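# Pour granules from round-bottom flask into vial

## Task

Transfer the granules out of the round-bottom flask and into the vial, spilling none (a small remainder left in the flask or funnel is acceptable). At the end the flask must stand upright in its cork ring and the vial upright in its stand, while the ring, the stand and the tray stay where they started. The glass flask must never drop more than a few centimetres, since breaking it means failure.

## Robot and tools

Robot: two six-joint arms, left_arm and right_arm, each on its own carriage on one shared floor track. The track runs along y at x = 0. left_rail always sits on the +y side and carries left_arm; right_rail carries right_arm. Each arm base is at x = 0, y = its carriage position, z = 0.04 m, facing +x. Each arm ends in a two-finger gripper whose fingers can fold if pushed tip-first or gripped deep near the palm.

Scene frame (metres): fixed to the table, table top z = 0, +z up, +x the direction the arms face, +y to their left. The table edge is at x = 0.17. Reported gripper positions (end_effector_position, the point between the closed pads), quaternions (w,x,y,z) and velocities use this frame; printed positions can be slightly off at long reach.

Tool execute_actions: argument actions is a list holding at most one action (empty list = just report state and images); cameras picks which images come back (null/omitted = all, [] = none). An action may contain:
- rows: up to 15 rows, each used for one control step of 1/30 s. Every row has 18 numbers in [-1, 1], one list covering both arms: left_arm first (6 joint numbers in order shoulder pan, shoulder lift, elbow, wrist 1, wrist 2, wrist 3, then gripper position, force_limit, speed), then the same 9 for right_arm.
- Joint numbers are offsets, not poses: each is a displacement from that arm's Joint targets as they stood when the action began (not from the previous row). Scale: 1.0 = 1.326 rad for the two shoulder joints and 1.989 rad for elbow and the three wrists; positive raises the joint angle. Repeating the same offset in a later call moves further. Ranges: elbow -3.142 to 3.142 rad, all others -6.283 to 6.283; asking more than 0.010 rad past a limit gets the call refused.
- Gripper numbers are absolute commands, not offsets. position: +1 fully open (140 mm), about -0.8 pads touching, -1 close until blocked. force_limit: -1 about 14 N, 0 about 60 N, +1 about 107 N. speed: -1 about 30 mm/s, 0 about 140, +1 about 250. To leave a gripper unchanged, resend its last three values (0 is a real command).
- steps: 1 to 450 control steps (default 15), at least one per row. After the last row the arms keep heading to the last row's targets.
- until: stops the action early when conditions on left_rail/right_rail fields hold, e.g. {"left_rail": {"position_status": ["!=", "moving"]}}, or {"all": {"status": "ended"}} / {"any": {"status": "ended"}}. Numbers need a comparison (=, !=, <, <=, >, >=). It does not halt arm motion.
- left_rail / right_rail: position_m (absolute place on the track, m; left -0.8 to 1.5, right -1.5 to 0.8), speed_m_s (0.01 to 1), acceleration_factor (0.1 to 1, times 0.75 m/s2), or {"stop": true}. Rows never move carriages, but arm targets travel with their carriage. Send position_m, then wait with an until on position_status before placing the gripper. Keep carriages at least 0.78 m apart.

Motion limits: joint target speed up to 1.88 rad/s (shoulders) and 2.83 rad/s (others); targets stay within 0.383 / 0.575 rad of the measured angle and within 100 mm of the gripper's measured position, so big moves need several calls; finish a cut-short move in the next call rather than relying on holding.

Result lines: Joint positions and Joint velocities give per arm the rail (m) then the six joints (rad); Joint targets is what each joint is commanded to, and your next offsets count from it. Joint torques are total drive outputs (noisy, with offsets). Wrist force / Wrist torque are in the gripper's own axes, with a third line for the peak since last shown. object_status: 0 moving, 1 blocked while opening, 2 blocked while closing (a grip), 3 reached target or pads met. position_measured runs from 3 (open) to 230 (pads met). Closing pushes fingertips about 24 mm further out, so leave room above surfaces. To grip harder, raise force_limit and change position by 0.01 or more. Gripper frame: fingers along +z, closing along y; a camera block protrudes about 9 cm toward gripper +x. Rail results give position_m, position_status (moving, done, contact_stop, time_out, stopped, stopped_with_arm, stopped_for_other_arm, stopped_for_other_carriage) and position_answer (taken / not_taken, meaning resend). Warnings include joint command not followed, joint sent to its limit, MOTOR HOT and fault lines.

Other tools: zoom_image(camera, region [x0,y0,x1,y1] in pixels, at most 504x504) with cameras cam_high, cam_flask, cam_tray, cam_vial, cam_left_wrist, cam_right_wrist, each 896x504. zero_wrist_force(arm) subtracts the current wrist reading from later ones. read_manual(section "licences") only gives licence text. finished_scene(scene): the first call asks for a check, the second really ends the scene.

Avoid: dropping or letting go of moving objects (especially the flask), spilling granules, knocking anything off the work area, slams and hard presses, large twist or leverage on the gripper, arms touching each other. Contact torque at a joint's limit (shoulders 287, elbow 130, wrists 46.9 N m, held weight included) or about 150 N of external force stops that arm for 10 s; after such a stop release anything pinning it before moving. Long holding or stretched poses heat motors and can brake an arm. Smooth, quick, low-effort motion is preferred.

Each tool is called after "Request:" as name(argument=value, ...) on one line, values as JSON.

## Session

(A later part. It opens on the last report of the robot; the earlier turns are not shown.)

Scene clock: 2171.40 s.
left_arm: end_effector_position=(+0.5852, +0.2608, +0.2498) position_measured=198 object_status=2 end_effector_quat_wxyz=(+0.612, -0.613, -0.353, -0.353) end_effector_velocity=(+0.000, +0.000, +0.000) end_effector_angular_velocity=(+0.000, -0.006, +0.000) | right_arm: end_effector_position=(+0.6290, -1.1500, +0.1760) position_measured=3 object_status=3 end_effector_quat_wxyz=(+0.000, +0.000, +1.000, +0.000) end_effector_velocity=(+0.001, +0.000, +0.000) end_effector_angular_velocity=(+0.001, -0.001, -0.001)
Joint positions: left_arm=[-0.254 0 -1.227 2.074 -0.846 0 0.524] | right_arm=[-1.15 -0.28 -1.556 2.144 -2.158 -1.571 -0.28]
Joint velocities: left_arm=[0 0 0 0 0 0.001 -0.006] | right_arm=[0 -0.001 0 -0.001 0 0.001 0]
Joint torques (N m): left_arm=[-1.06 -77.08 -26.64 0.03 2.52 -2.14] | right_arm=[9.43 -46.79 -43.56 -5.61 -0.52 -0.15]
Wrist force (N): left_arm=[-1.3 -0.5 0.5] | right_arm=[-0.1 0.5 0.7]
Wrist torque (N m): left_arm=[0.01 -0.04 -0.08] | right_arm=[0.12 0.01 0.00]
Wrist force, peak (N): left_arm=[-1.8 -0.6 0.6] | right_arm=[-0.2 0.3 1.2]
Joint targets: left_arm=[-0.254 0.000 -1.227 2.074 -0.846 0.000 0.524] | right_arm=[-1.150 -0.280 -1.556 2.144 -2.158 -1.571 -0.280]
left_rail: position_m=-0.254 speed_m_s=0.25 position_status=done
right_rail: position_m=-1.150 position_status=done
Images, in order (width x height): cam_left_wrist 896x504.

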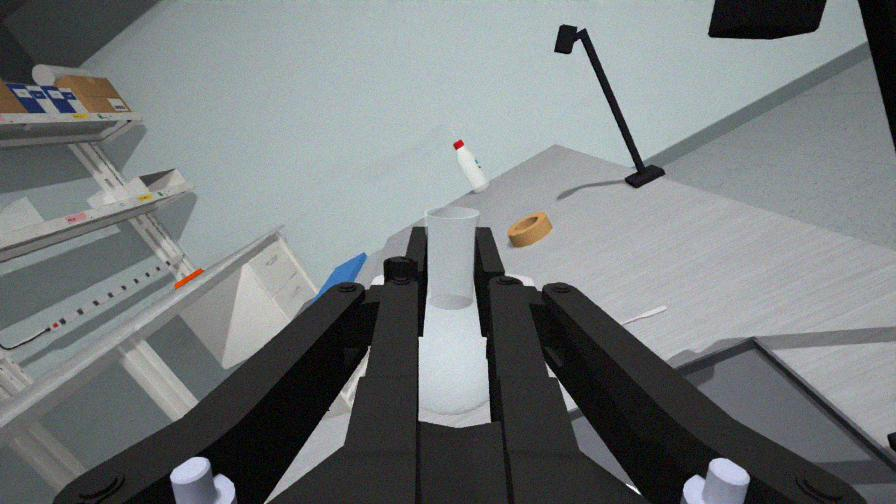

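Request:
execute_actions(actions=[{"left_rail":{"position_m":0.4415,"speed_m_s":0.35,"acceleration_factor":0.4},"rows":[[0,0,0,0,0,-0.00071,-1,-0.1,-1,0,0,0,0,0,0,1,1,1],[0,0,0,0,0,-0.00505,-1,-0.1,-1,0,0,0,0,0,0,1,1,1],[0,0,0,0,0,-0.01524,-1,-0.1,-1,0,0,0,0,0,0,1,1,1],[0,0,0,0,0,-0.03209,-1,-0.1,-1,0,0,0,0,0,0,1,1,1],[0,0,0,0,0,-0.05526,-1,-0.1,-1,0,0,0,0,0,0,1,1,1],[0,0,0,0,0,-0.08355,-1,-0.1,-1,0,0,0,0,0,0,1,1,1],[0,0,0,0,0,-0.11522,-1,-0.1,-1,0,0,0,0,0,0,1,1,1],[0,0,0,0,0,-0.14802,-1,-0.1,-1,0,0,0,0,0,0,1,1,1],[0,0,0,0,0,-0.17969,-1,-0.1,-1,0,0,0,0,0,0,1,1,1],[0,0,0,0,0,-0.20799,-1,-0.1,-1,0,0,0,0,0,0,1,1,1],[0,0,0,0,0,-0.23116,-1,-0.1,-1,0,0,0,0,0,0,1,1,1],[0,0,0,0,0,-0.248,-1,-0.1,-1,0,0,0,0,0,0,1,1,1],[0,0,0,0,0,-0.25819,-1,-0.1,-1,0,0,0,0,0,0,1,1,1],[0,0,0,0,0,-0.26254,-1,-0.1,-1,0,0,0,0,0,0,1,1,1],[0,0,0,0,0,-0.26325,-1,-0.1,-1,0,0,0,0,0,0,1,1,1]],"steps":200,"until":{"any":{"status":"ended"}}}], cameras=["cam_left_wrist", "cam_flask", "cam_high"])

Scene clock: 2193.60 s.
left_arm: end_effector_position=(+0.5852, +0.9559, +0.2498) position_measured=198 object_status=2 end_effector_quat_wxyz=(+0.500, -0.500, -0.500, -0.500) end_effector_velocity=(+0.000, +0.001, +0.000) end_effector_angular_velocity=(+0.000, +0.000, +0.000) | right_arm: end_effector_position=(+0.6290, -1.1500, +0.1760) position_measured=3 object_status=3 end_effector_quat_wxyz=(+0.000, +0.000, +1.000, +0.000) end_effector_velocity=(+0.000, +0.002, -0.002) end_effector_angular_velocity=(+0.001, +0.002, +0.002)
Joint positions: left_arm=[0.441 0 -1.227 2.074 -0.846 0 0] | right_arm=[-1.15 -0.281 -1.556 2.144 -2.158 -1.571 -0.28]
Joint velocities: left_arm=[0.001 0.001 0 0 0 0.001 0] | right_arm=[0 0.003 0.002 0 0 0 0]
Joint torques (N m): left_arm=[-2.39 -74.91 -19.1 -1.03 2.03 -2.49] | right_arm=[6.62 -45.39 -44.34 -5.48 -0.25 -0.09]
Wrist force (N): left_arm=[-1.3 -0.6 1.1] | right_arm=[-0.3 0.4 0.8]
Wrist torque (N m): left_arm=[0.07 0.03 -0.08] | right_arm=[0.10 0.04 0.00]
Wrist force, peak (N): left_arm=[-2.1 -0.5 1.6] | right_arm=[-0.3 0.5 1.2]
Joint targets: left_arm=[0.442 0.000 -1.227 2.074 -0.846 0.000 0.000] | right_arm=[-1.150 -0.280 -1.556 2.144 -2.158 -1.571 -0.280]
left_rail: position_m=0.441 position_m_goal=0.442 speed_m_s=0.35 position_status=done
right_rail: position_m=-1.150 position_status=done
Images, in order (width x height): cam_high 896x504, cam_flask 896x504, cam_left_wrist 896x504.

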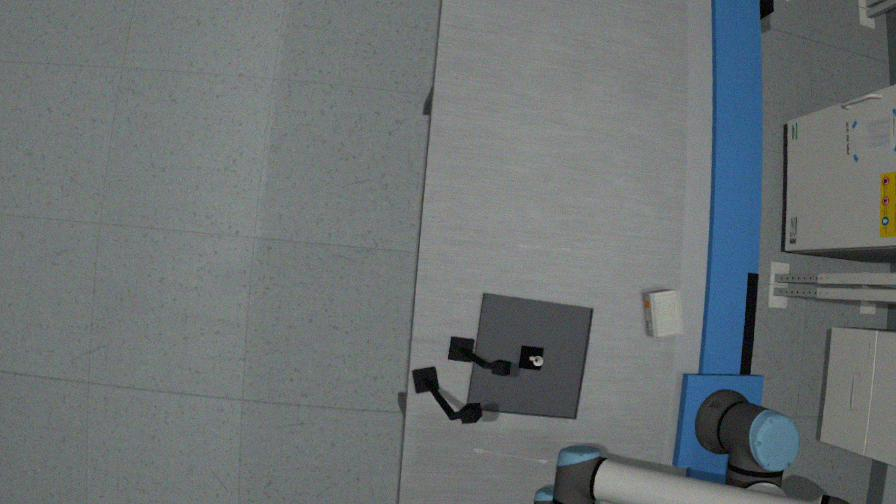

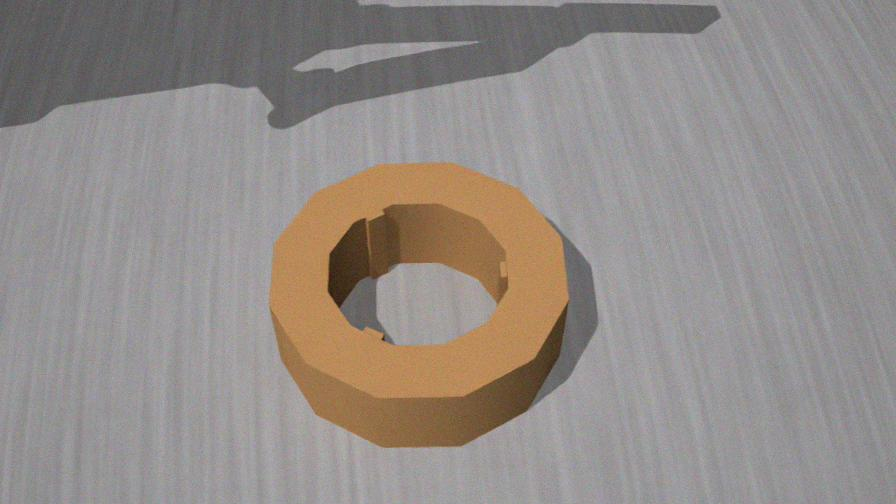

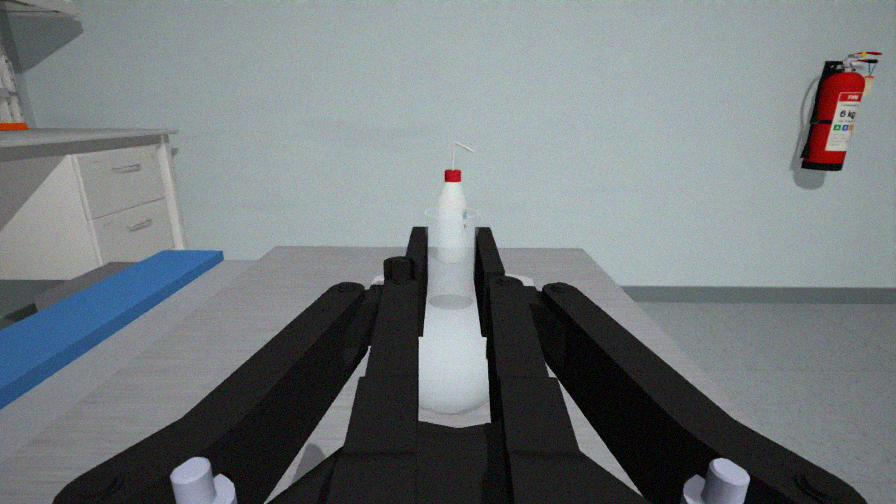

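Request:
execute_actions(actions=[{"rows":[[0,0.00016,-0.00017,0.00006,0,0,-1,-0.1,-1,0,0,0,0,0,0,1,1,1],[0,0.00117,-0.00124,0.00046,0,0,-1,-0.1,-1,0,0,0,0,0,0,1,1,1],[0,0.00352,-0.00373,0.00138,0,0,-1,-0.1,-1,0,0,0,0,0,0,1,1,1],[0,0.00741,-0.00785,0.00291,0,0,-1,-0.1,-1,0,0,0,0,0,0,1,1,1],[0,0.01277,-0.01352,0.00501,0,0,-1,-0.1,-1,0,0,0,0,0,0,1,1,1],[0,0.0193,-0.02045,0.00758,0,0,-1,-0.1,-1,0,0,0,0,0,0,1,1,1],[0,0.02662,-0.0282,0.01045,0,0,-1,-0.1,-1,0,0,0,0,0,0,1,1,1],[0,0.0342,-0.03623,0.01343,0,0,-1,-0.1,-1,0,0,0,0,0,0,1,1,1],[0,0.04151,-0.04398,0.0163,0,0,-1,-0.1,-1,0,0,0,0,0,0,1,1,1],[0,0.04805,-0.0509,0.01887,0,0,-1,-0.1,-1,0,0,0,0,0,0,1,1,1],[0,0.0534,-0.05657,0.02097,0,0,-1,-0.1,-1,0,0,0,0,0,0,1,1,1],[0,0.0573,-0.06069,0.0225,0,0,-1,-0.1,-1,0,0,0,0,0,0,1,1,1],[0,0.05965,-0.06319,0.02342,0,0,-1,-0.1,-1,0,0,0,0,0,0,1,1,1],[0,0.06065,-0.06425,0.02381,0,0,-1,-0.1,-1,0,0,0,0,0,0,1,1,1],[0,0.06082,-0.06442,0.02388,0,0,-1,-0.1,-1,0,0,0,0,0,0,1,1,1]],"steps":22}], cameras=["cam_left_wrist", "cam_flask"])

Scene clock: 2227.83 s.
left_arm: end_effector_position=(+0.6507, +0.9559, +0.2498) position_measured=198 object_status=2 end_effector_quat_wxyz=(+0.500, -0.500, -0.500, -0.500) end_effector_velocity=(+0.001, +0.000, +0.000) end_effector_angular_velocity=(+0.000, +0.001, +0.000) | right_arm: end_effector_position=(+0.6290, -1.1500, +0.1760) position_measured=3 object_status=3 end_effector_quat_wxyz=(+0.000, +0.000, +1.000, +0.000) end_effector_velocity=(-0.001, +0.000, -0.002) end_effector_angular_velocity=(+0.001, +0.004, +0.000)
Joint positions: left_arm=[0.442 0 -1.147 1.946 -0.799 0 0] | right_arm=[-1.15 -0.281 -1.556 2.144 -2.158 -1.571 -0.281]
Joint velocities: left_arm=[0 0 0.002 -0.002 0.001 0 0] | right_arm=[0 0 0.001 0.001 0.001 -0.001 0]
Joint torques (N m): left_arm=[-2.96 -60.83 -40.23 2.33 1.86 -2.37] | right_arm=[5.82 -46.01 -43.67 -5.96 -0.4 0.24]
Wrist force (N): left_arm=[-1.0 -0.3 0.7] | right_arm=[0.1 0.6 0.4]
Wrist torque (N m): left_arm=[0.17 -0.05 -0.06] | right_arm=[0.14 -0.04 0.00]
Wrist force, peak (N): left_arm=[-1.6 -2.3 1.2] | right_arm=[0.1 0.8 1.0]
Joint targets: left_arm=[0.442 0.000 -1.147 1.946 -0.799 0.000 0.000] | right_arm=[-1.150 -0.280 -1.556 2.144 -2.158 -1.571 -0.280]
left_rail: position_m=0.442 speed_m_s=0.35 position_status=done
right_rail: position_m=-1.150 position_status=done
Images, in order (width x height): cam_flask 896x504, cam_left_wrist 896x504.

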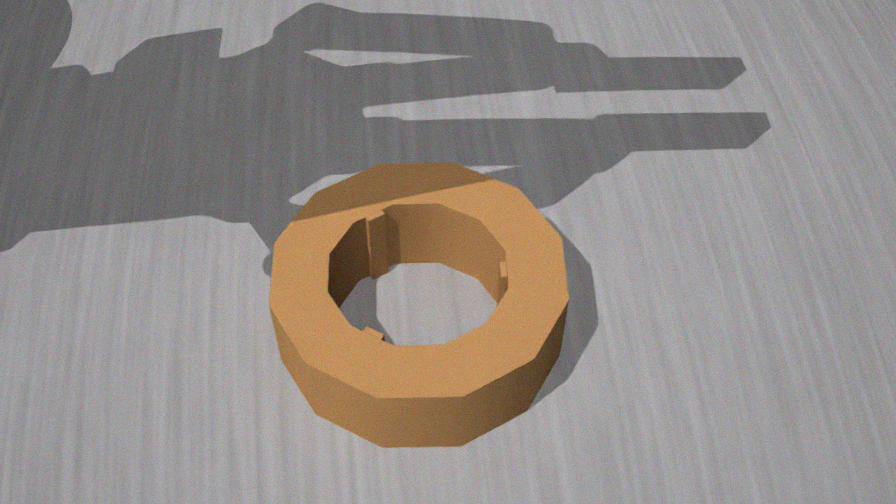

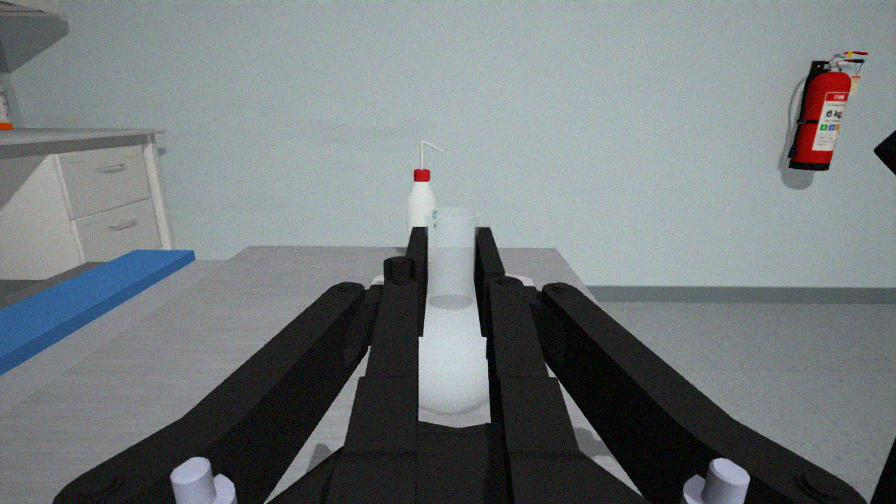

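Request:
execute_actions(actions=[{"rows":[[0,0.00017,0.00003,-0.00014,0,0,-1,-0.1,-1,0,0,0,0,0,0,1,1,1],[0,0.0012,0.00021,-0.00102,0,0,-1,-0.1,-1,0,0,0,0,0,0,1,1,1],[0,0.00363,0.00064,-0.00306,0,0,-1,-0.1,-1,0,0,0,0,0,0,1,1,1],[0,0.00765,0.00136,-0.00645,0,0,-1,-0.1,-1,0,0,0,0,0,0,1,1,1],[0,0.01317,0.00233,-0.01111,0,0,-1,-0.1,-1,0,0,0,0,0,0,1,1,1],[0,0.01991,0.00353,-0.0168,0,0,-1,-0.1,-1,0,0,0,0,0,0,1,1,1],[0,0.02745,0.00487,-0.02317,0,0,-1,-0.1,-1,0,0,0,0,0,0,1,1,1],[0,0.03527,0.00625,-0.02976,0,0,-1,-0.1,-1,0,0,0,0,0,0,1,1,1],[0,0.04282,0.00759,-0.03613,0,0,-1,-0.1,-1,0,0,0,0,0,0,1,1,1],[0,0.04956,0.00878,-0.04182,0,0,-1,-0.1,-1,0,0,0,0,0,0,1,1,1],[0,0.05508,0.00976,-0.04648,0,0,-1,-0.1,-1,0,0,0,0,0,0,1,1,1],[0,0.05909,0.01047,-0.04987,0,0,-1,-0.1,-1,0,0,0,0,0,0,1,1,1],[0,0.06152,0.0109,-0.05192,0,0,-1,-0.1,-1,0,0,0,0,0,0,1,1,1],[0,0.06256,0.01109,-0.05279,0,0,-1,-0.1,-1,0,0,0,0,0,0,1,1,1],[0,0.06273,0.01112,-0.05293,0,0,-1,-0.1,-1,0,0,0,0,0,0,1,1,1]],"steps":22}], cameras=["cam_flask"])

Scene clock: 2244.87 s.
left_arm: end_effector_position=(+0.6511, +0.9559, +0.1875) position_measured=198 object_status=2 end_effector_quat_wxyz=(+0.500, -0.500, -0.500, -0.500) end_effector_velocity=(+0.000, +0.000, -0.002) end_effector_angular_velocity=(+0.000, -0.001, +0.001) | right_arm: end_effector_position=(+0.6290, -1.1500, +0.1760) position_measured=3 object_status=3 end_effector_quat_wxyz=(+0.000, +0.000, +1.000, +0.000) end_effector_velocity=(+0.000, +0.000, +0.000) end_effector_angular_velocity=(-0.001, -0.001, +0.000)
Joint positions: left_arm=[0.442 0 -1.064 1.968 -0.904 0 0] | right_arm=[-1.15 -0.281 -1.556 2.144 -2.158 -1.571 -0.28]
Joint velocities: left_arm=[0 0 0.002 0 -0.003 -0.001 0] | right_arm=[0 0 0 -0.001 0 0 0]
Joint torques (N m): left_arm=[-1.53 -68.18 -14.19 -1.87 1.54 -2.51] | right_arm=[9.56 -44.32 -44.7 -5.79 -0.73 -0.17]
Wrist force (N): left_arm=[-1.3 -0.8 1.0] | right_arm=[-0.1 0.5 1.0]
Wrist torque (N m): left_arm=[0.06 0.00 -0.04] | right_arm=[0.12 0.01 0.00]
Wrist force, peak (N): left_arm=[-2.6 -0.3 1.3] | right_arm=[0.2 0.6 1.1]
Joint targets: left_arm=[0.442 0.000 -1.064 1.968 -0.904 0.000 0.000] | right_arm=[-1.150 -0.280 -1.556 2.144 -2.158 -1.571 -0.280]
left_rail: position_m=0.442 speed_m_s=0.35 position_status=done
right_rail: position_m=-1.150 position_status=done
Images, in order (width x height): cam_flask 896x504.

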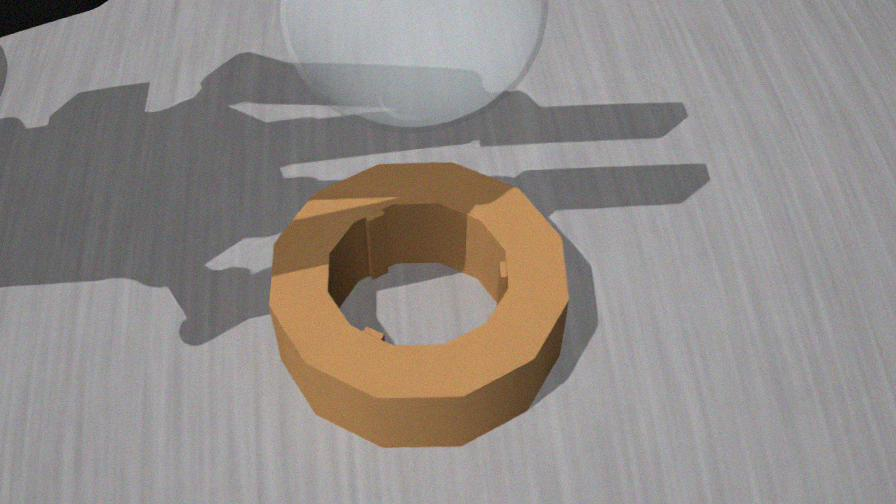

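Request:
zoom_image(camera="cam_flask", region=[260, 0, 570, 140])

Request:
execute_actions(actions=[{"rows":[[0,0.00018,0.00002,-0.00014,0,0,-1,-0.1,-1,0,0,0,0,0,0,1,1,1],[0,0.00131,0.00011,-0.00098,0,0,-1,-0.1,-1,0,0,0,0,0,0,1,1,1],[0,0.00394,0.00033,-0.00296,0,0,-1,-0.1,-1,0,0,0,0,0,0,1,1,1],[0,0.00829,0.0007,-0.00622,0,0,-1,-0.1,-1,0,0,0,0,0,0,1,1,1],[0,0.01428,0.0012,-0.01072,0,0,-1,-0.1,-1,0,0,0,0,0,0,1,1,1],[0,0.02159,0.00181,-0.0162,0,0,-1,-0.1,-1,0,0,0,0,0,0,1,1,1],[0,0.02977,0.0025,-0.02235,0,0,-1,-0.1,-1,0,0,0,0,0,0,1,1,1],[0,0.03825,0.00321,-0.02871,0,0,-1,-0.1,-1,0,0,0,0,0,0,1,1,1],[0,0.04643,0.0039,-0.03485,0,0,-1,-0.1,-1,0,0,0,0,0,0,1,1,1],[0,0.05374,0.00451,-0.04034,0,0,-1,-0.1,-1,0,0,0,0,0,0,1,1,1],[0,0.05973,0.00501,-0.04483,0,0,-1,-0.1,-1,0,0,0,0,0,0,1,1,1],[0,0.06408,0.00538,-0.0481,0,0,-1,-0.1,-1,0,0,0,0,0,0,1,1,1],[0,0.06671,0.0056,-0.05007,0,0,-1,-0.1,-1,0,0,0,0,0,0,1,1,1],[0,0.06783,0.00569,-0.05092,0,0,-1,-0.1,-1,0,0,0,0,0,0,1,1,1],[0,0.06802,0.00571,-0.05106,0,0,-1,-0.1,-1,0,0,0,0,0,0,1,1,1]],"steps":22}], cameras=["cam_flask", "cam_left_wrist"])

Scaled by 1.626 from the camera's 896x504 image, which has a finer 1280x720 frame.

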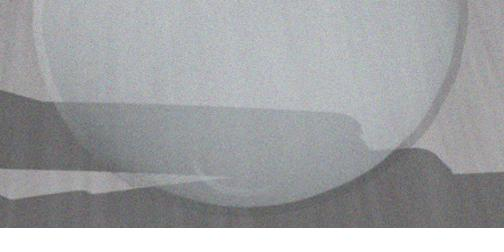

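Scene clock: 2253.30 s.
left_arm: end_effector_position=(+0.6508, +0.9559, +0.1250) position_measured=198 object_status=2 end_effector_quat_wxyz=(+0.500, -0.500, -0.500, -0.500) end_effector_velocity=(+0.000, +0.000, -0.002) end_effector_angular_velocity=(+0.000, +0.000, +0.000) | right_arm: end_effector_position=(+0.6290, -1.1500, +0.1760) position_measured=3 object_status=3 end_effector_quat_wxyz=(+0.000, +0.000, +1.000, +0.000) end_effector_velocity=(+0.000, -0.001, -0.001) end_effector_angular_velocity=(-0.001, +0.001, -0.001)
Joint positions: left_arm=[0.442 0 -0.974 1.979 -1.005 0 0] | right_arm=[-1.15 -0.281 -1.556 2.144 -2.158 -1.571 -0.28]
Joint velocities: left_arm=[0 0 0.003 0 -0.003 0 0.001] | right_arm=[0 -0.001 0.001 0 0 -0.001 0]
Joint torques (N m): left_arm=[-0.32 -65.06 -11.53 -1.8 1.25 -2.47] | right_arm=[9.68 -45.35 -43.44 -5.48 -0.29 -0.27]
Wrist force (N): left_arm=[-1.4 -0.7 1.1] | right_arm=[-0.1 0.4 1.0]
Wrist torque (N m): left_arm=[0.07 0.04 -0.02] | right_arm=[0.09 0.02 0.00]
Wrist force, peak (N): left_arm=[-2.7 -0.9 1.3] | right_arm=[-0.1 0.8 1.0]
Joint targets: left_arm=[0.442 0.000 -0.974 1.979 -1.006 0.000 0.000] | right_arm=[-1.150 -0.280 -1.556 2.144 -2.158 -1.571 -0.280]
left_rail: position_m=0.442 speed_m_s=0.35 position_status=done
right_rail: position_m=-1.150 position_status=done
Images, in order (width x height): cam_flask 896x504, cam_left_wrist 896x504.

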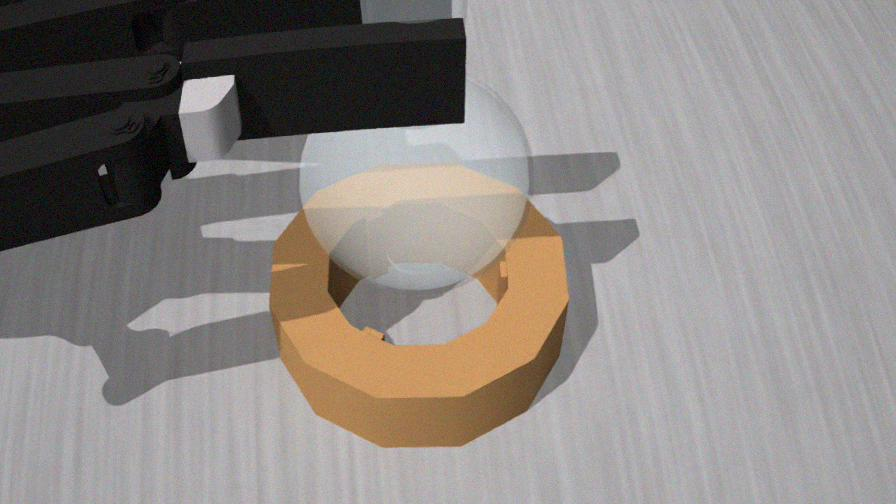

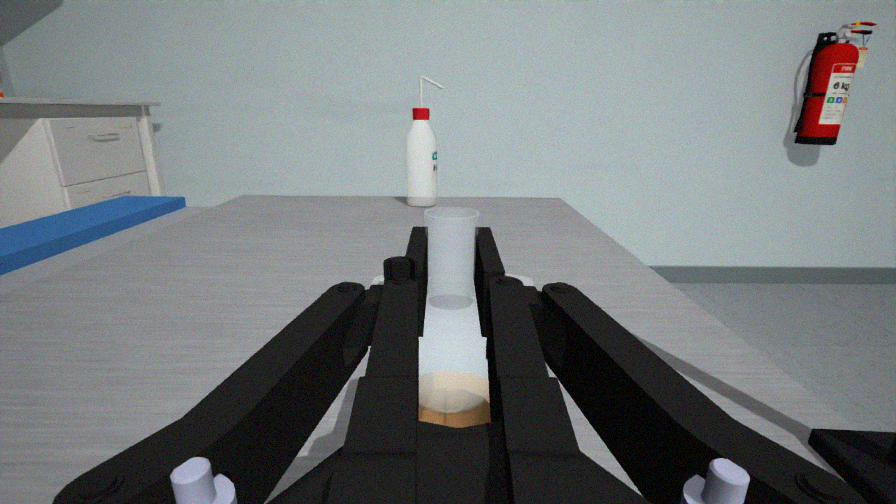

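Request:
execute_actions(actions=[{"rows":[[0,0.00006,0,-0.00004,0,0,-1,-0.1,-1,0,0,0,0,0,0,1,1,1],[0,0.0004,0.00001,-0.00027,0,0,-1,-0.1,-1,0,0,0,0,0,0,1,1,1],[0,0.00119,0.00002,-0.00082,0,0,-1,-0.1,-1,0,0,0,0,0,0,1,1,1],[0,0.00251,0.00005,-0.00172,0,0,-1,-0.1,-1,0,0,0,0,0,0,1,1,1],[0,0.00432,0.00008,-0.00296,0,0,-1,-0.1,-1,0,0,0,0,0,0,1,1,1],[0,0.00654,0.00012,-0.00448,0,0,-1,-0.1,-1,0,0,0,0,0,0,1,1,1],[0,0.00902,0.00016,-0.00617,0,0,-1,-0.1,-1,0,0,0,0,0,0,1,1,1],[0,0.01159,0.00021,-0.00793,0,0,-1,-0.1,-1,0,0,0,0,0,0,1,1,1],[0,0.01406,0.00025,-0.00963,0,0,-1,-0.1,-1,0,0,0,0,0,0,1,1,1],[0,0.01628,0.00029,-0.01115,0,0,-1,-0.1,-1,0,0,0,0,0,0,1,1,1],[0,0.01809,0.00032,-0.01239,0,0,-1,-0.1,-1,0,0,0,0,0,0,1,1,1],[0,0.01941,0.00035,-0.01329,0,0,-1,-0.1,-1,0,0,0,0,0,0,1,1,1],[0,0.02021,0.00036,-0.01384,0,0,-1,-0.1,-1,0,0,0,0,0,0,1,1,1],[0,0.02055,0.00037,-0.01407,0,0,-1,-0.1,-1,0,0,0,0,0,0,1,1,1],[0,0.02061,0.00037,-0.01411,0,0,-1,-0.1,-1,0,0,0,0,0,0,1,1,1]],"steps":22}], cameras=["cam_flask", "cam_left_wrist"])

Scene clock: 2273.80 s.
left_arm: end_effector_position=(+0.6509, +0.9559, +0.1069) position_measured=198 object_status=2 end_effector_quat_wxyz=(+0.500, -0.500, -0.500, -0.500) end_effector_velocity=(+0.000, +0.000, -0.001) end_effector_angular_velocity=(+0.000, +0.000, +0.000) | right_arm: end_effector_position=(+0.6290, -1.1500, +0.1760) position_measured=3 object_status=3 end_effector_quat_wxyz=(+0.000, +0.000, +1.000, +0.000) end_effector_velocity=(+0.001, +0.000, +0.001) end_effector_angular_velocity=(-0.001, -0.001, +0.000)
Joint positions: left_arm=[0.442 0 -0.946 1.98 -1.033 0 0] | right_arm=[-1.15 -0.281 -1.556 2.144 -2.158 -1.571 -0.28]
Joint velocities: left_arm=[0 0 0.002 0 -0.002 0 0] | right_arm=[0 0 0 -0.001 0.001 -0.001 0.001]
Joint torques (N m): left_arm=[-0.49 -66.44 -10.97 -0.97 1.26 -2.13] | right_arm=[8.22 -47.19 -45.01 -5.31 -0.56 0.03]
Wrist force (N): left_arm=[-1.4 -0.4 1.2] | right_arm=[-0.3 0.4 1.0]
Wrist torque (N m): left_arm=[0.12 0.04 -0.02] | right_arm=[0.10 0.06 0.00]
Wrist force, peak (N): left_arm=[-1.6 -0.8 1.5] | right_arm=[-0.1 0.6 1.2]
Joint targets: left_arm=[0.442 0.000 -0.946 1.980 -1.034 0.000 0.000] | right_arm=[-1.150 -0.280 -1.556 2.144 -2.158 -1.571 -0.280]
left_rail: position_m=0.442 speed_m_s=0.35 position_status=done
right_rail: position_m=-1.150 position_status=done
Images, in order (width x height): cam_flask 896x504, cam_left_wrist 896x504.

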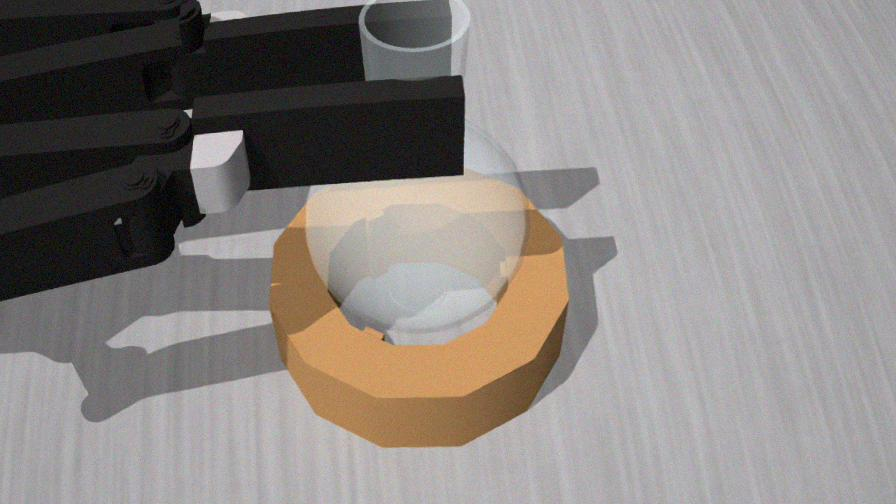

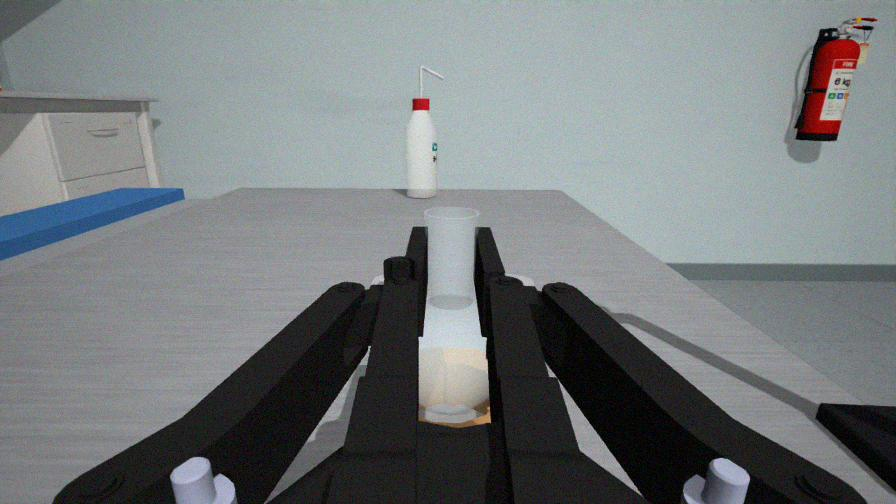

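Request:
execute_actions(actions=[{"rows":[[0,0.00001,0,-0.00001,0,0,-1,-0.1,-1,0,0,0,0,0,0,1,1,1],[0,0.00006,0,-0.00004,0,0,-1,-0.1,-1,0,0,0,0,0,0,1,1,1],[0,0.00018,0,-0.00012,0,0,-1,-0.1,-1,0,0,0,0,0,0,1,1,1],[0,0.00038,0.00001,-0.00026,0,0,-1,-0.1,-1,0,0,0,0,0,0,1,1,1],[0,0.00065,0.00001,-0.00044,0,0,-1,-0.1,-1,0,0,0,0,0,0,1,1,1],[0,0.00098,0.00002,-0.00067,0,0,-1,-0.1,-1,0,0,0,0,0,0,1,1,1],[0,0.00135,0.00002,-0.00093,0,0,-1,-0.1,-1,0,0,0,0,0,0,1,1,1],[0,0.00174,0.00003,-0.00119,0,0,-1,-0.1,-1,0,0,0,0,0,0,1,1,1],[0,0.00211,0.00004,-0.00144,0,0,-1,-0.1,-1,0,0,0,0,0,0,1,1,1],[0,0.00244,0.00004,-0.00167,0,0,-1,-0.1,-1,0,0,0,0,0,0,1,1,1],[0,0.00271,0.00005,-0.00186,0,0,-1,-0.1,-1,0,0,0,0,0,0,1,1,1],[0,0.00291,0.00005,-0.00199,0,0,-1,-0.1,-1,0,0,0,0,0,0,1,1,1],[0,0.00303,0.00005,-0.00208,0,0,-1,-0.1,-1,0,0,0,0,0,0,1,1,1],[0,0.00308,0.00006,-0.00211,0,0,-1,-0.1,-1,0,0,0,0,0,0,1,1,1],[0,0.00309,0.00006,-0.00212,0,0,-1,-0.1,-1,0,0,0,0,0,0,1,1,1]],"steps":22}], cameras=["cam_flask"])

Scene clock: 2290.67 s.
left_arm: end_effector_position=(+0.6508, +0.9559, +0.1041) position_measured=198 object_status=2 end_effector_quat_wxyz=(+0.500, -0.500, -0.500, -0.500) end_effector_velocity=(+0.000, +0.000, +0.000) end_effector_angular_velocity=(+0.000, +0.001, +0.001) | right_arm: end_effector_position=(+0.6290, -1.1500, +0.1760) position_measured=3 object_status=3 end_effector_quat_wxyz=(+0.000, +0.000, +1.000, +0.000) end_effector_velocity=(+0.000, +0.000, +0.000) end_effector_angular_velocity=(+0.000, +0.000, -0.001)
Joint positions: left_arm=[0.442 0 -0.942 1.98 -1.038 0 0] | right_arm=[-1.15 -0.281 -1.556 2.144 -2.158 -1.571 -0.28]
Joint velocities: left_arm=[0 0 0 -0.001 -0.001 -0.001 0.002] | right_arm=[0 -0.001 -0.001 0 0.001 0 0]
Joint torques (N m): left_arm=[1.78 -68.46 -10.62 -1.87 0.82 -1.98] | right_arm=[9.6 -45.71 -42.44 -5.9 0.22 0.44]
Wrist force (N): left_arm=[-1.5 -0.9 0.7] | right_arm=[0.1 0.7 1.0]
Wrist torque (N m): left_arm=[0.02 0.06 -0.02] | right_arm=[0.16 -0.03 0.00]
Wrist force, peak (N): left_arm=[-1.9 -0.4 1.1] | right_arm=[0.0 0.6 1.2]
Joint targets: left_arm=[0.442 0.000 -0.942 1.980 -1.038 0.000 0.000] | right_arm=[-1.150 -0.280 -1.556 2.144 -2.158 -1.571 -0.280]
left_rail: position_m=0.442 speed_m_s=0.35 position_status=done
right_rail: position_m=-1.150 position_status=done
Images, in order (width x height): cam_flask 896x504.

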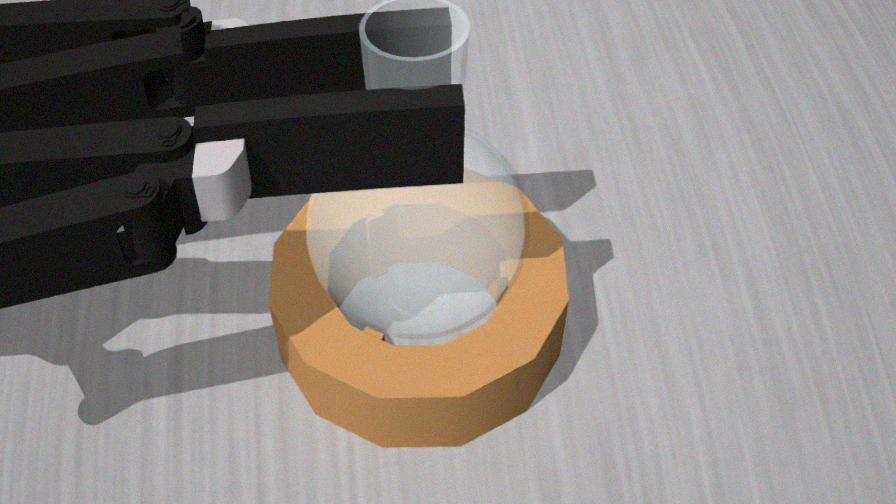

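Request:
execute_actions(actions=[{"rows":[[0,0,0,0,0,0,-1,-0.1,-1,0,0,0,0,0,0,1,1,1],[0,0.00002,0,-0.00002,0,0,-1,-0.1,-1,0,0,0,0,0,0,1,1,1],[0,0.00007,0,-0.00005,0,0,-1,-0.1,-1,0,0,0,0,0,0,1,1,1],[0,0.00014,0,-0.0001,0,0,-1,-0.1,-1,0,0,0,0,0,0,1,1,1],[0,0.00024,0,-0.00016,0,0,-1,-0.1,-1,0,0,0,0,0,0,1,1,1],[0,0.00036,0,-0.00025,0,0,-1,-0.1,-1,0,0,0,0,0,0,1,1,1],[0,0.0005,0.00001,-0.00034,0,0,-1,-0.1,-1,0,0,0,0,0,0,1,1,1],[0,0.00064,0.00001,-0.00044,0,0,-1,-0.1,-1,0,0,0,0,0,0,1,1,1],[0,0.00078,0.00001,-0.00053,0,0,-1,-0.1,-1,0,0,0,0,0,0,1,1,1],[0,0.0009,0.00002,-0.00062,0,0,-1,-0.1,-1,0,0,0,0,0,0,1,1,1],[0,0.001,0.00002,-0.00069,0,0,-1,-0.1,-1,0,0,0,0,0,0,1,1,1],[0,0.00108,0.00002,-0.00074,0,0,-1,-0.1,-1,0,0,0,0,0,0,1,1,1],[0,0.00112,0.00002,-0.00077,0,0,-1,-0.1,-1,0,0,0,0,0,0,1,1,1],[0,0.00114,0.00002,-0.00078,0,0,-1,-0.1,-1,0,0,0,0,0,0,1,1,1]],"steps":20}], cameras=["cam_flask"])

Scene clock: 2302.87 s.
left_arm: end_effector_position=(+0.6508, +0.9559, +0.1031) position_measured=198 object_status=2 end_effector_quat_wxyz=(+0.500, -0.500, -0.500, -0.500) end_effector_velocity=(-0.001, +0.000, +0.000) end_effector_angular_velocity=(+0.000, +0.000, +0.001) | right_arm: end_effector_position=(+0.6290, -1.1500, +0.1760) position_measured=3 object_status=3 end_effector_quat_wxyz=(+0.000, +0.000, +1.000, +0.000) end_effector_velocity=(+0.000, +0.001, -0.001) end_effector_angular_velocity=(+0.001, +0.001, +0.000)
Joint positions: left_arm=[0.442 0 -0.941 1.98 -1.039 0 0] | right_arm=[-1.15 -0.281 -1.556 2.144 -2.158 -1.571 -0.28]
Joint velocities: left_arm=[0 0 0 0 0 -0.001 0] | right_arm=[0 0 0 0.001 0 0.001 0]
Joint torques (N m): left_arm=[0.59 -68.29 -12.2 -1.97 0.57 -2.15] | right_arm=[11.32 -45.94 -43.77 -5.57 -0.86 -0.19]
Wrist force (N): left_arm=[-0.6 -0.7 1.5] | right_arm=[0.0 0.6 0.8]
Wrist torque (N m): left_arm=[0.07 0.12 -0.02] | right_arm=[0.14 -0.02 0.00]
Wrist force, peak (N): left_arm=[-2.1 -0.5 1.1] | right_arm=[-0.4 0.4 1.1]
Joint targets: left_arm=[0.442 0.000 -0.941 1.980 -1.039 0.000 0.000] | right_arm=[-1.150 -0.280 -1.556 2.144 -2.158 -1.571 -0.280]
left_rail: position_m=0.442 speed_m_s=0.35 position_status=done
right_rail: position_m=-1.150 position_status=done
Images, in order (width x height): cam_flask 896x504.

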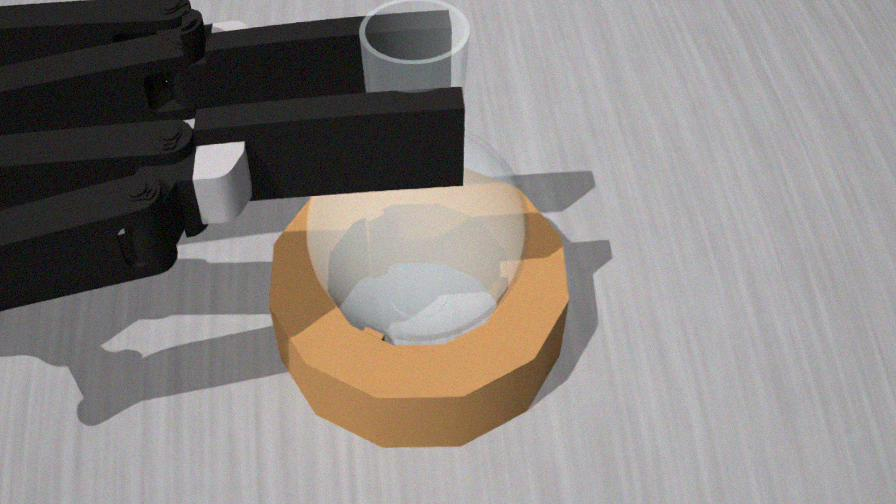

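Request:
execute_actions(actions=[{"rows":[[0,0,0,0,0,0,-0.05,-0.1,-1,0,0,0,0,0,0,1,1,1]],"steps":42}], cameras=["cam_flask", "cam_left_wrist"])

Scene clock: 2317.77 s.
left_arm: end_effector_position=(+0.6508, +0.9559, +0.1031) position_measured=135 object_status=3 end_effector_quat_wxyz=(+0.500, -0.500, -0.500, -0.500) end_effector_velocity=(+0.000, +0.000, +0.000) end_effector_angular_velocity=(+0.000, +0.000, +0.001) | right_arm: end_effector_position=(+0.6290, -1.1500, +0.1760) position_measured=3 object_status=3 end_effector_quat_wxyz=(+0.000, +0.000, +1.000, +0.000) end_effector_velocity=(-0.001, +0.001, +0.000) end_effector_angular_velocity=(+0.001, +0.001, +0.000)
Joint positions: left_arm=[0.442 0 -0.941 1.98 -1.039 0 0] | right_arm=[-1.15 -0.281 -1.556 2.144 -2.158 -1.571 -0.28]
Joint velocities: left_arm=[0 0 0 0 0 -0.001 0] | right_arm=[0 0.001 0 0.001 0.001 0 0]
Joint torques (N m): left_arm=[1.26 -69.64 -14.26 -0.3 0.38 -2.06] | right_arm=[7.74 -46.82 -43.83 -5.92 -0.4 0.18]
Wrist force (N): left_arm=[-1.3 -1.0 1.5] | right_arm=[0.0 0.5 0.6]
Wrist torque (N m): left_arm=[0.01 0.15 -0.02] | right_arm=[0.11 -0.01 0.01]
Wrist force, peak (N): left_arm=[-1.3 -1.0 1.5] | right_arm=[0.2 0.4 1.2]
Joint targets: left_arm=[0.442 0.000 -0.941 1.980 -1.039 0.000 0.000] | right_arm=[-1.150 -0.280 -1.556 2.144 -2.158 -1.571 -0.280]
left_rail: position_m=0.442 speed_m_s=0.35 position_status=done
right_rail: position_m=-1.150 position_status=done
Images, in order (width x height): cam_flask 896x504, cam_left_wrist 896x504.

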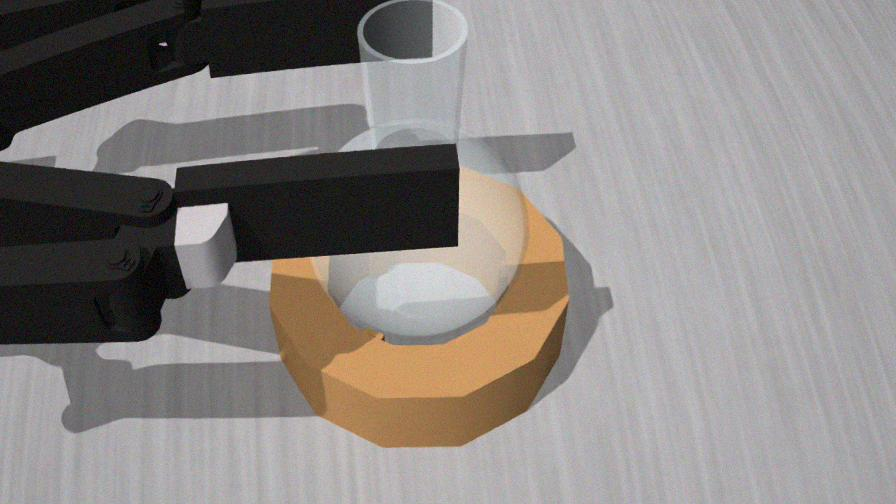

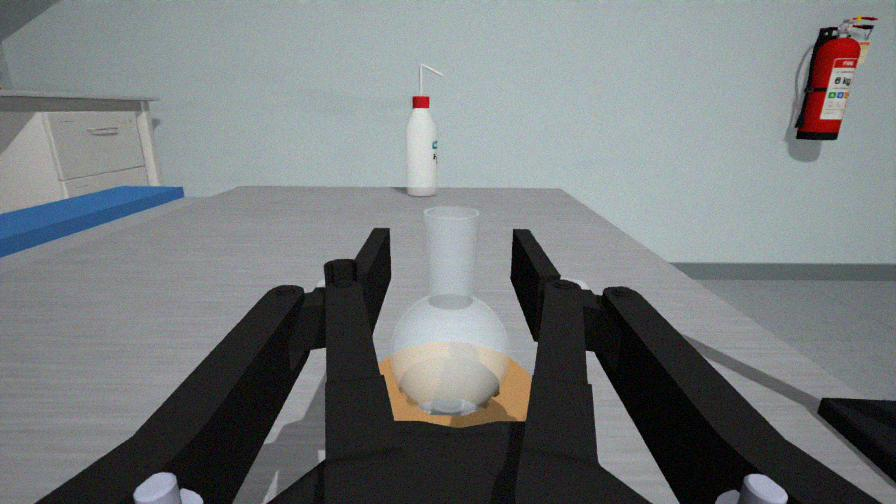

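Request:
execute_actions(actions=[{"left_rail":{"position_m":0.33,"speed_m_s":0.25,"acceleration_factor":0.3},"steps":150,"until":{"any":{"status":"ended"}}}], cameras=["cam_high", "cam_flask", "cam_tray", "cam_vial", "cam_left_wrist"])

Scene clock: 2326.30 s.
left_arm: end_effector_position=(+0.6508, +0.8445, +0.1031) position_measured=135 object_status=3 end_effector_quat_wxyz=(+0.500, -0.500, -0.500, -0.500) end_effector_velocity=(+0.000, -0.001, +0.000) end_effector_angular_velocity=(+0.000, +0.003, +0.000) | right_arm: end_effector_position=(+0.6290, -1.1500, +0.1760) position_measured=3 object_status=3 end_effector_quat_wxyz=(+0.000, +0.000, +1.000, +0.000) end_effector_velocity=(+0.000, +0.001, +0.000) end_effector_angular_velocity=(+0.000, +0.000, +0.002)
Joint positions: left_arm=[0.33 0 -0.941 1.98 -1.039 0 0] | right_arm=[-1.15 -0.28 -1.556 2.144 -2.158 -1.571 -0.28]
Joint velocities: left_arm=[-0.001 0 0 0 0 0 0.003] | right_arm=[0 0.002 0 -0.001 0 0 0]
Joint torques (N m): left_arm=[0.49 -75.5 -18.16 1.31 0.45 -1.94] | right_arm=[9.83 -48.05 -43.36 -5.48 -0.08 -0.35]
Wrist force (N): left_arm=[-1.0 -0.7 1.1] | right_arm=[-0.1 0.2 0.7]
Wrist torque (N m): left_arm=[0.06 0.07 -0.02] | right_arm=[0.05 0.02 0.00]
Wrist force, peak (N): left_arm=[-1.5 -0.8 1.6] | right_arm=[-0.3 0.7 1.1]
Joint targets: left_arm=[0.330 0.000 -0.941 1.980 -1.039 0.000 0.000] | right_arm=[-1.150 -0.280 -1.556 2.144 -2.158 -1.571 -0.280]
Tool commands: left_gripper/position=-0.05 left_gripper/force_limit=-0.1 left_gripper/speed=-1.0 right_gripper/position=+1.0 right_gripper/force_limit=+1.0 right_gripper/speed=+1.0
left_rail: position_m=0.330 speed_m_s=0.25 position_status=done
right_rail: position_m=-1.150 position_status=done
Images, in order (width x height): cam_high 896x504, cam_flask 896x504, cam_tray 896x504, cam_vial 896x504, cam_left_wrist 896x504.

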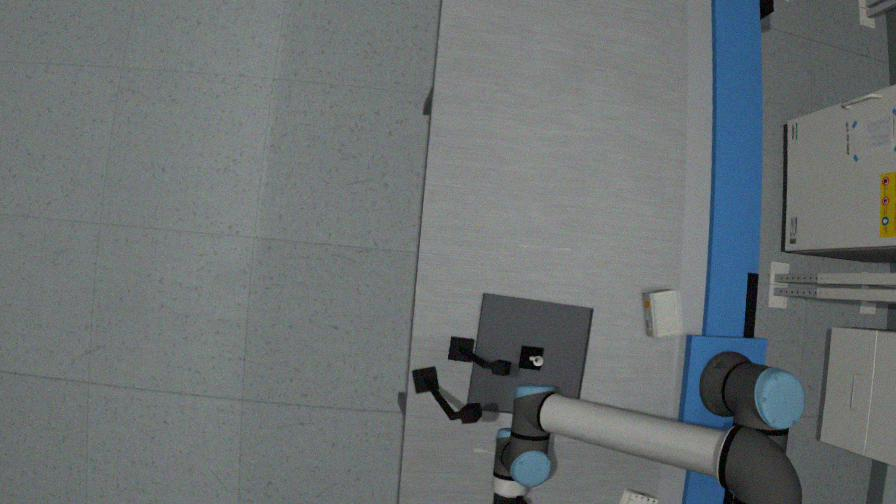

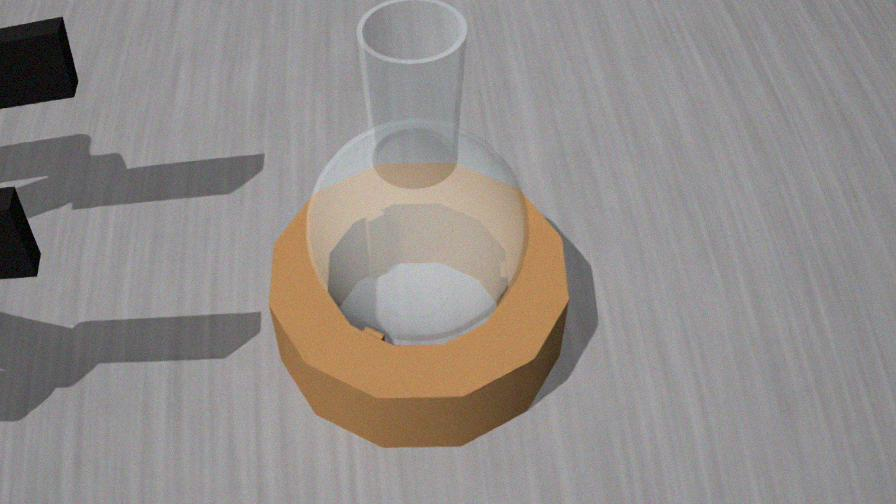

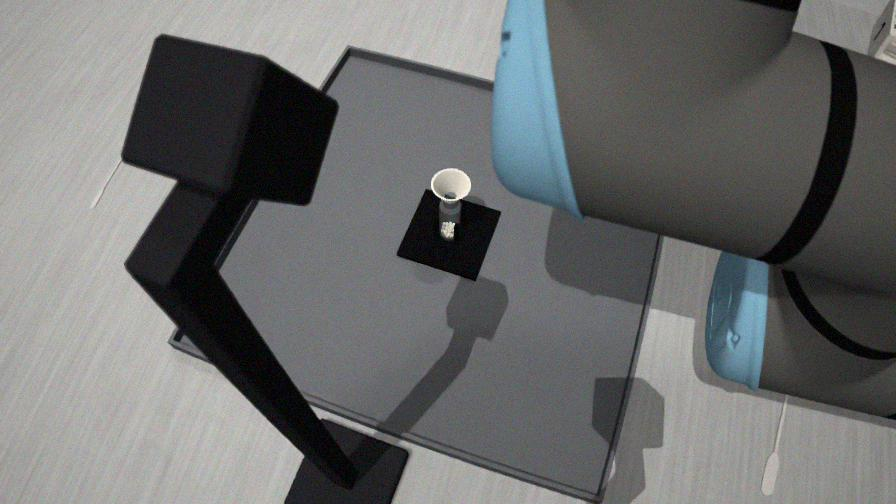

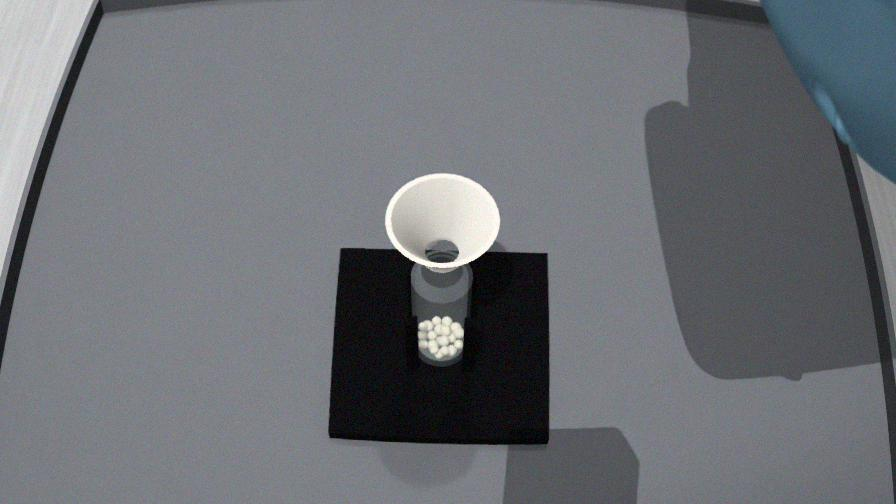

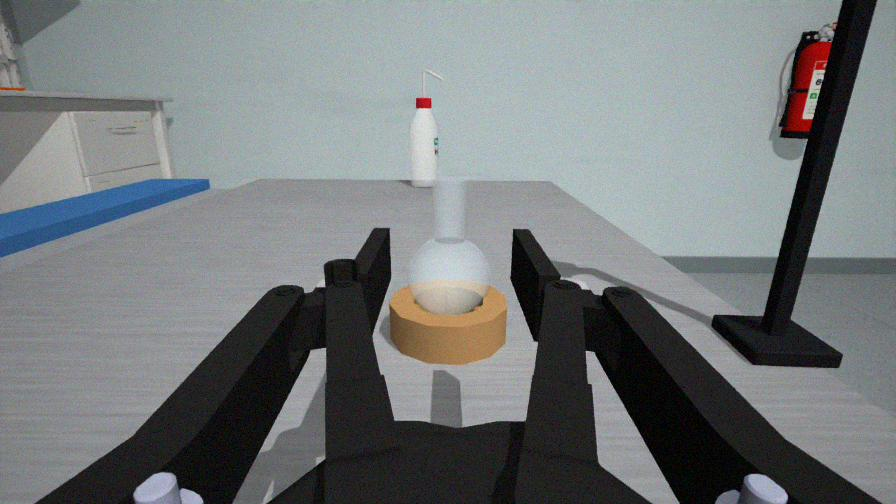

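Request:
zoom_image(camera="cam_tray", region=[560, 420, 700, 500])

Request:
zoom_image(camera="cam_vial", region=[360, 160, 540, 380])

Request:
zoom_image(camera="cam_flask", region=[290, 0, 550, 360])

Scaled by 3.600 from the camera's 896x504 image, which has a finer 1280x720 frame.

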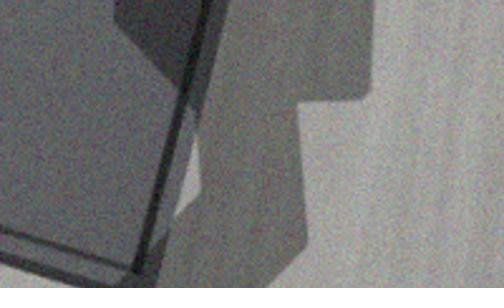

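Scaled by 2.291 from the camera's 896x504 image, which has a finer 1280x720 frame.

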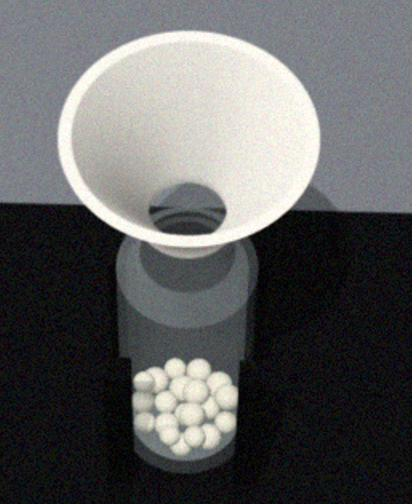

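Scaled by 1.400 from the camera's 896x504 image, which has a finer 1280x720 frame.

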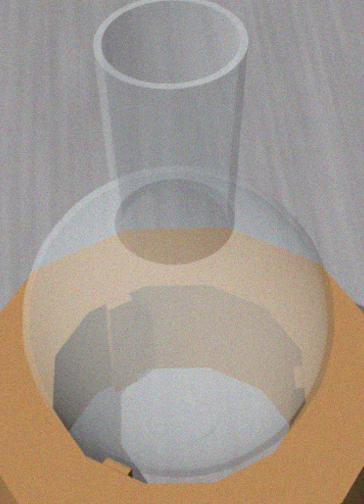

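Request:
finished_scene(scene=1)

This call ended nothing. Check each condition of the task against the scene as it is now, look again where you are not sure, and mend what is not met. Then call finished_scene again.


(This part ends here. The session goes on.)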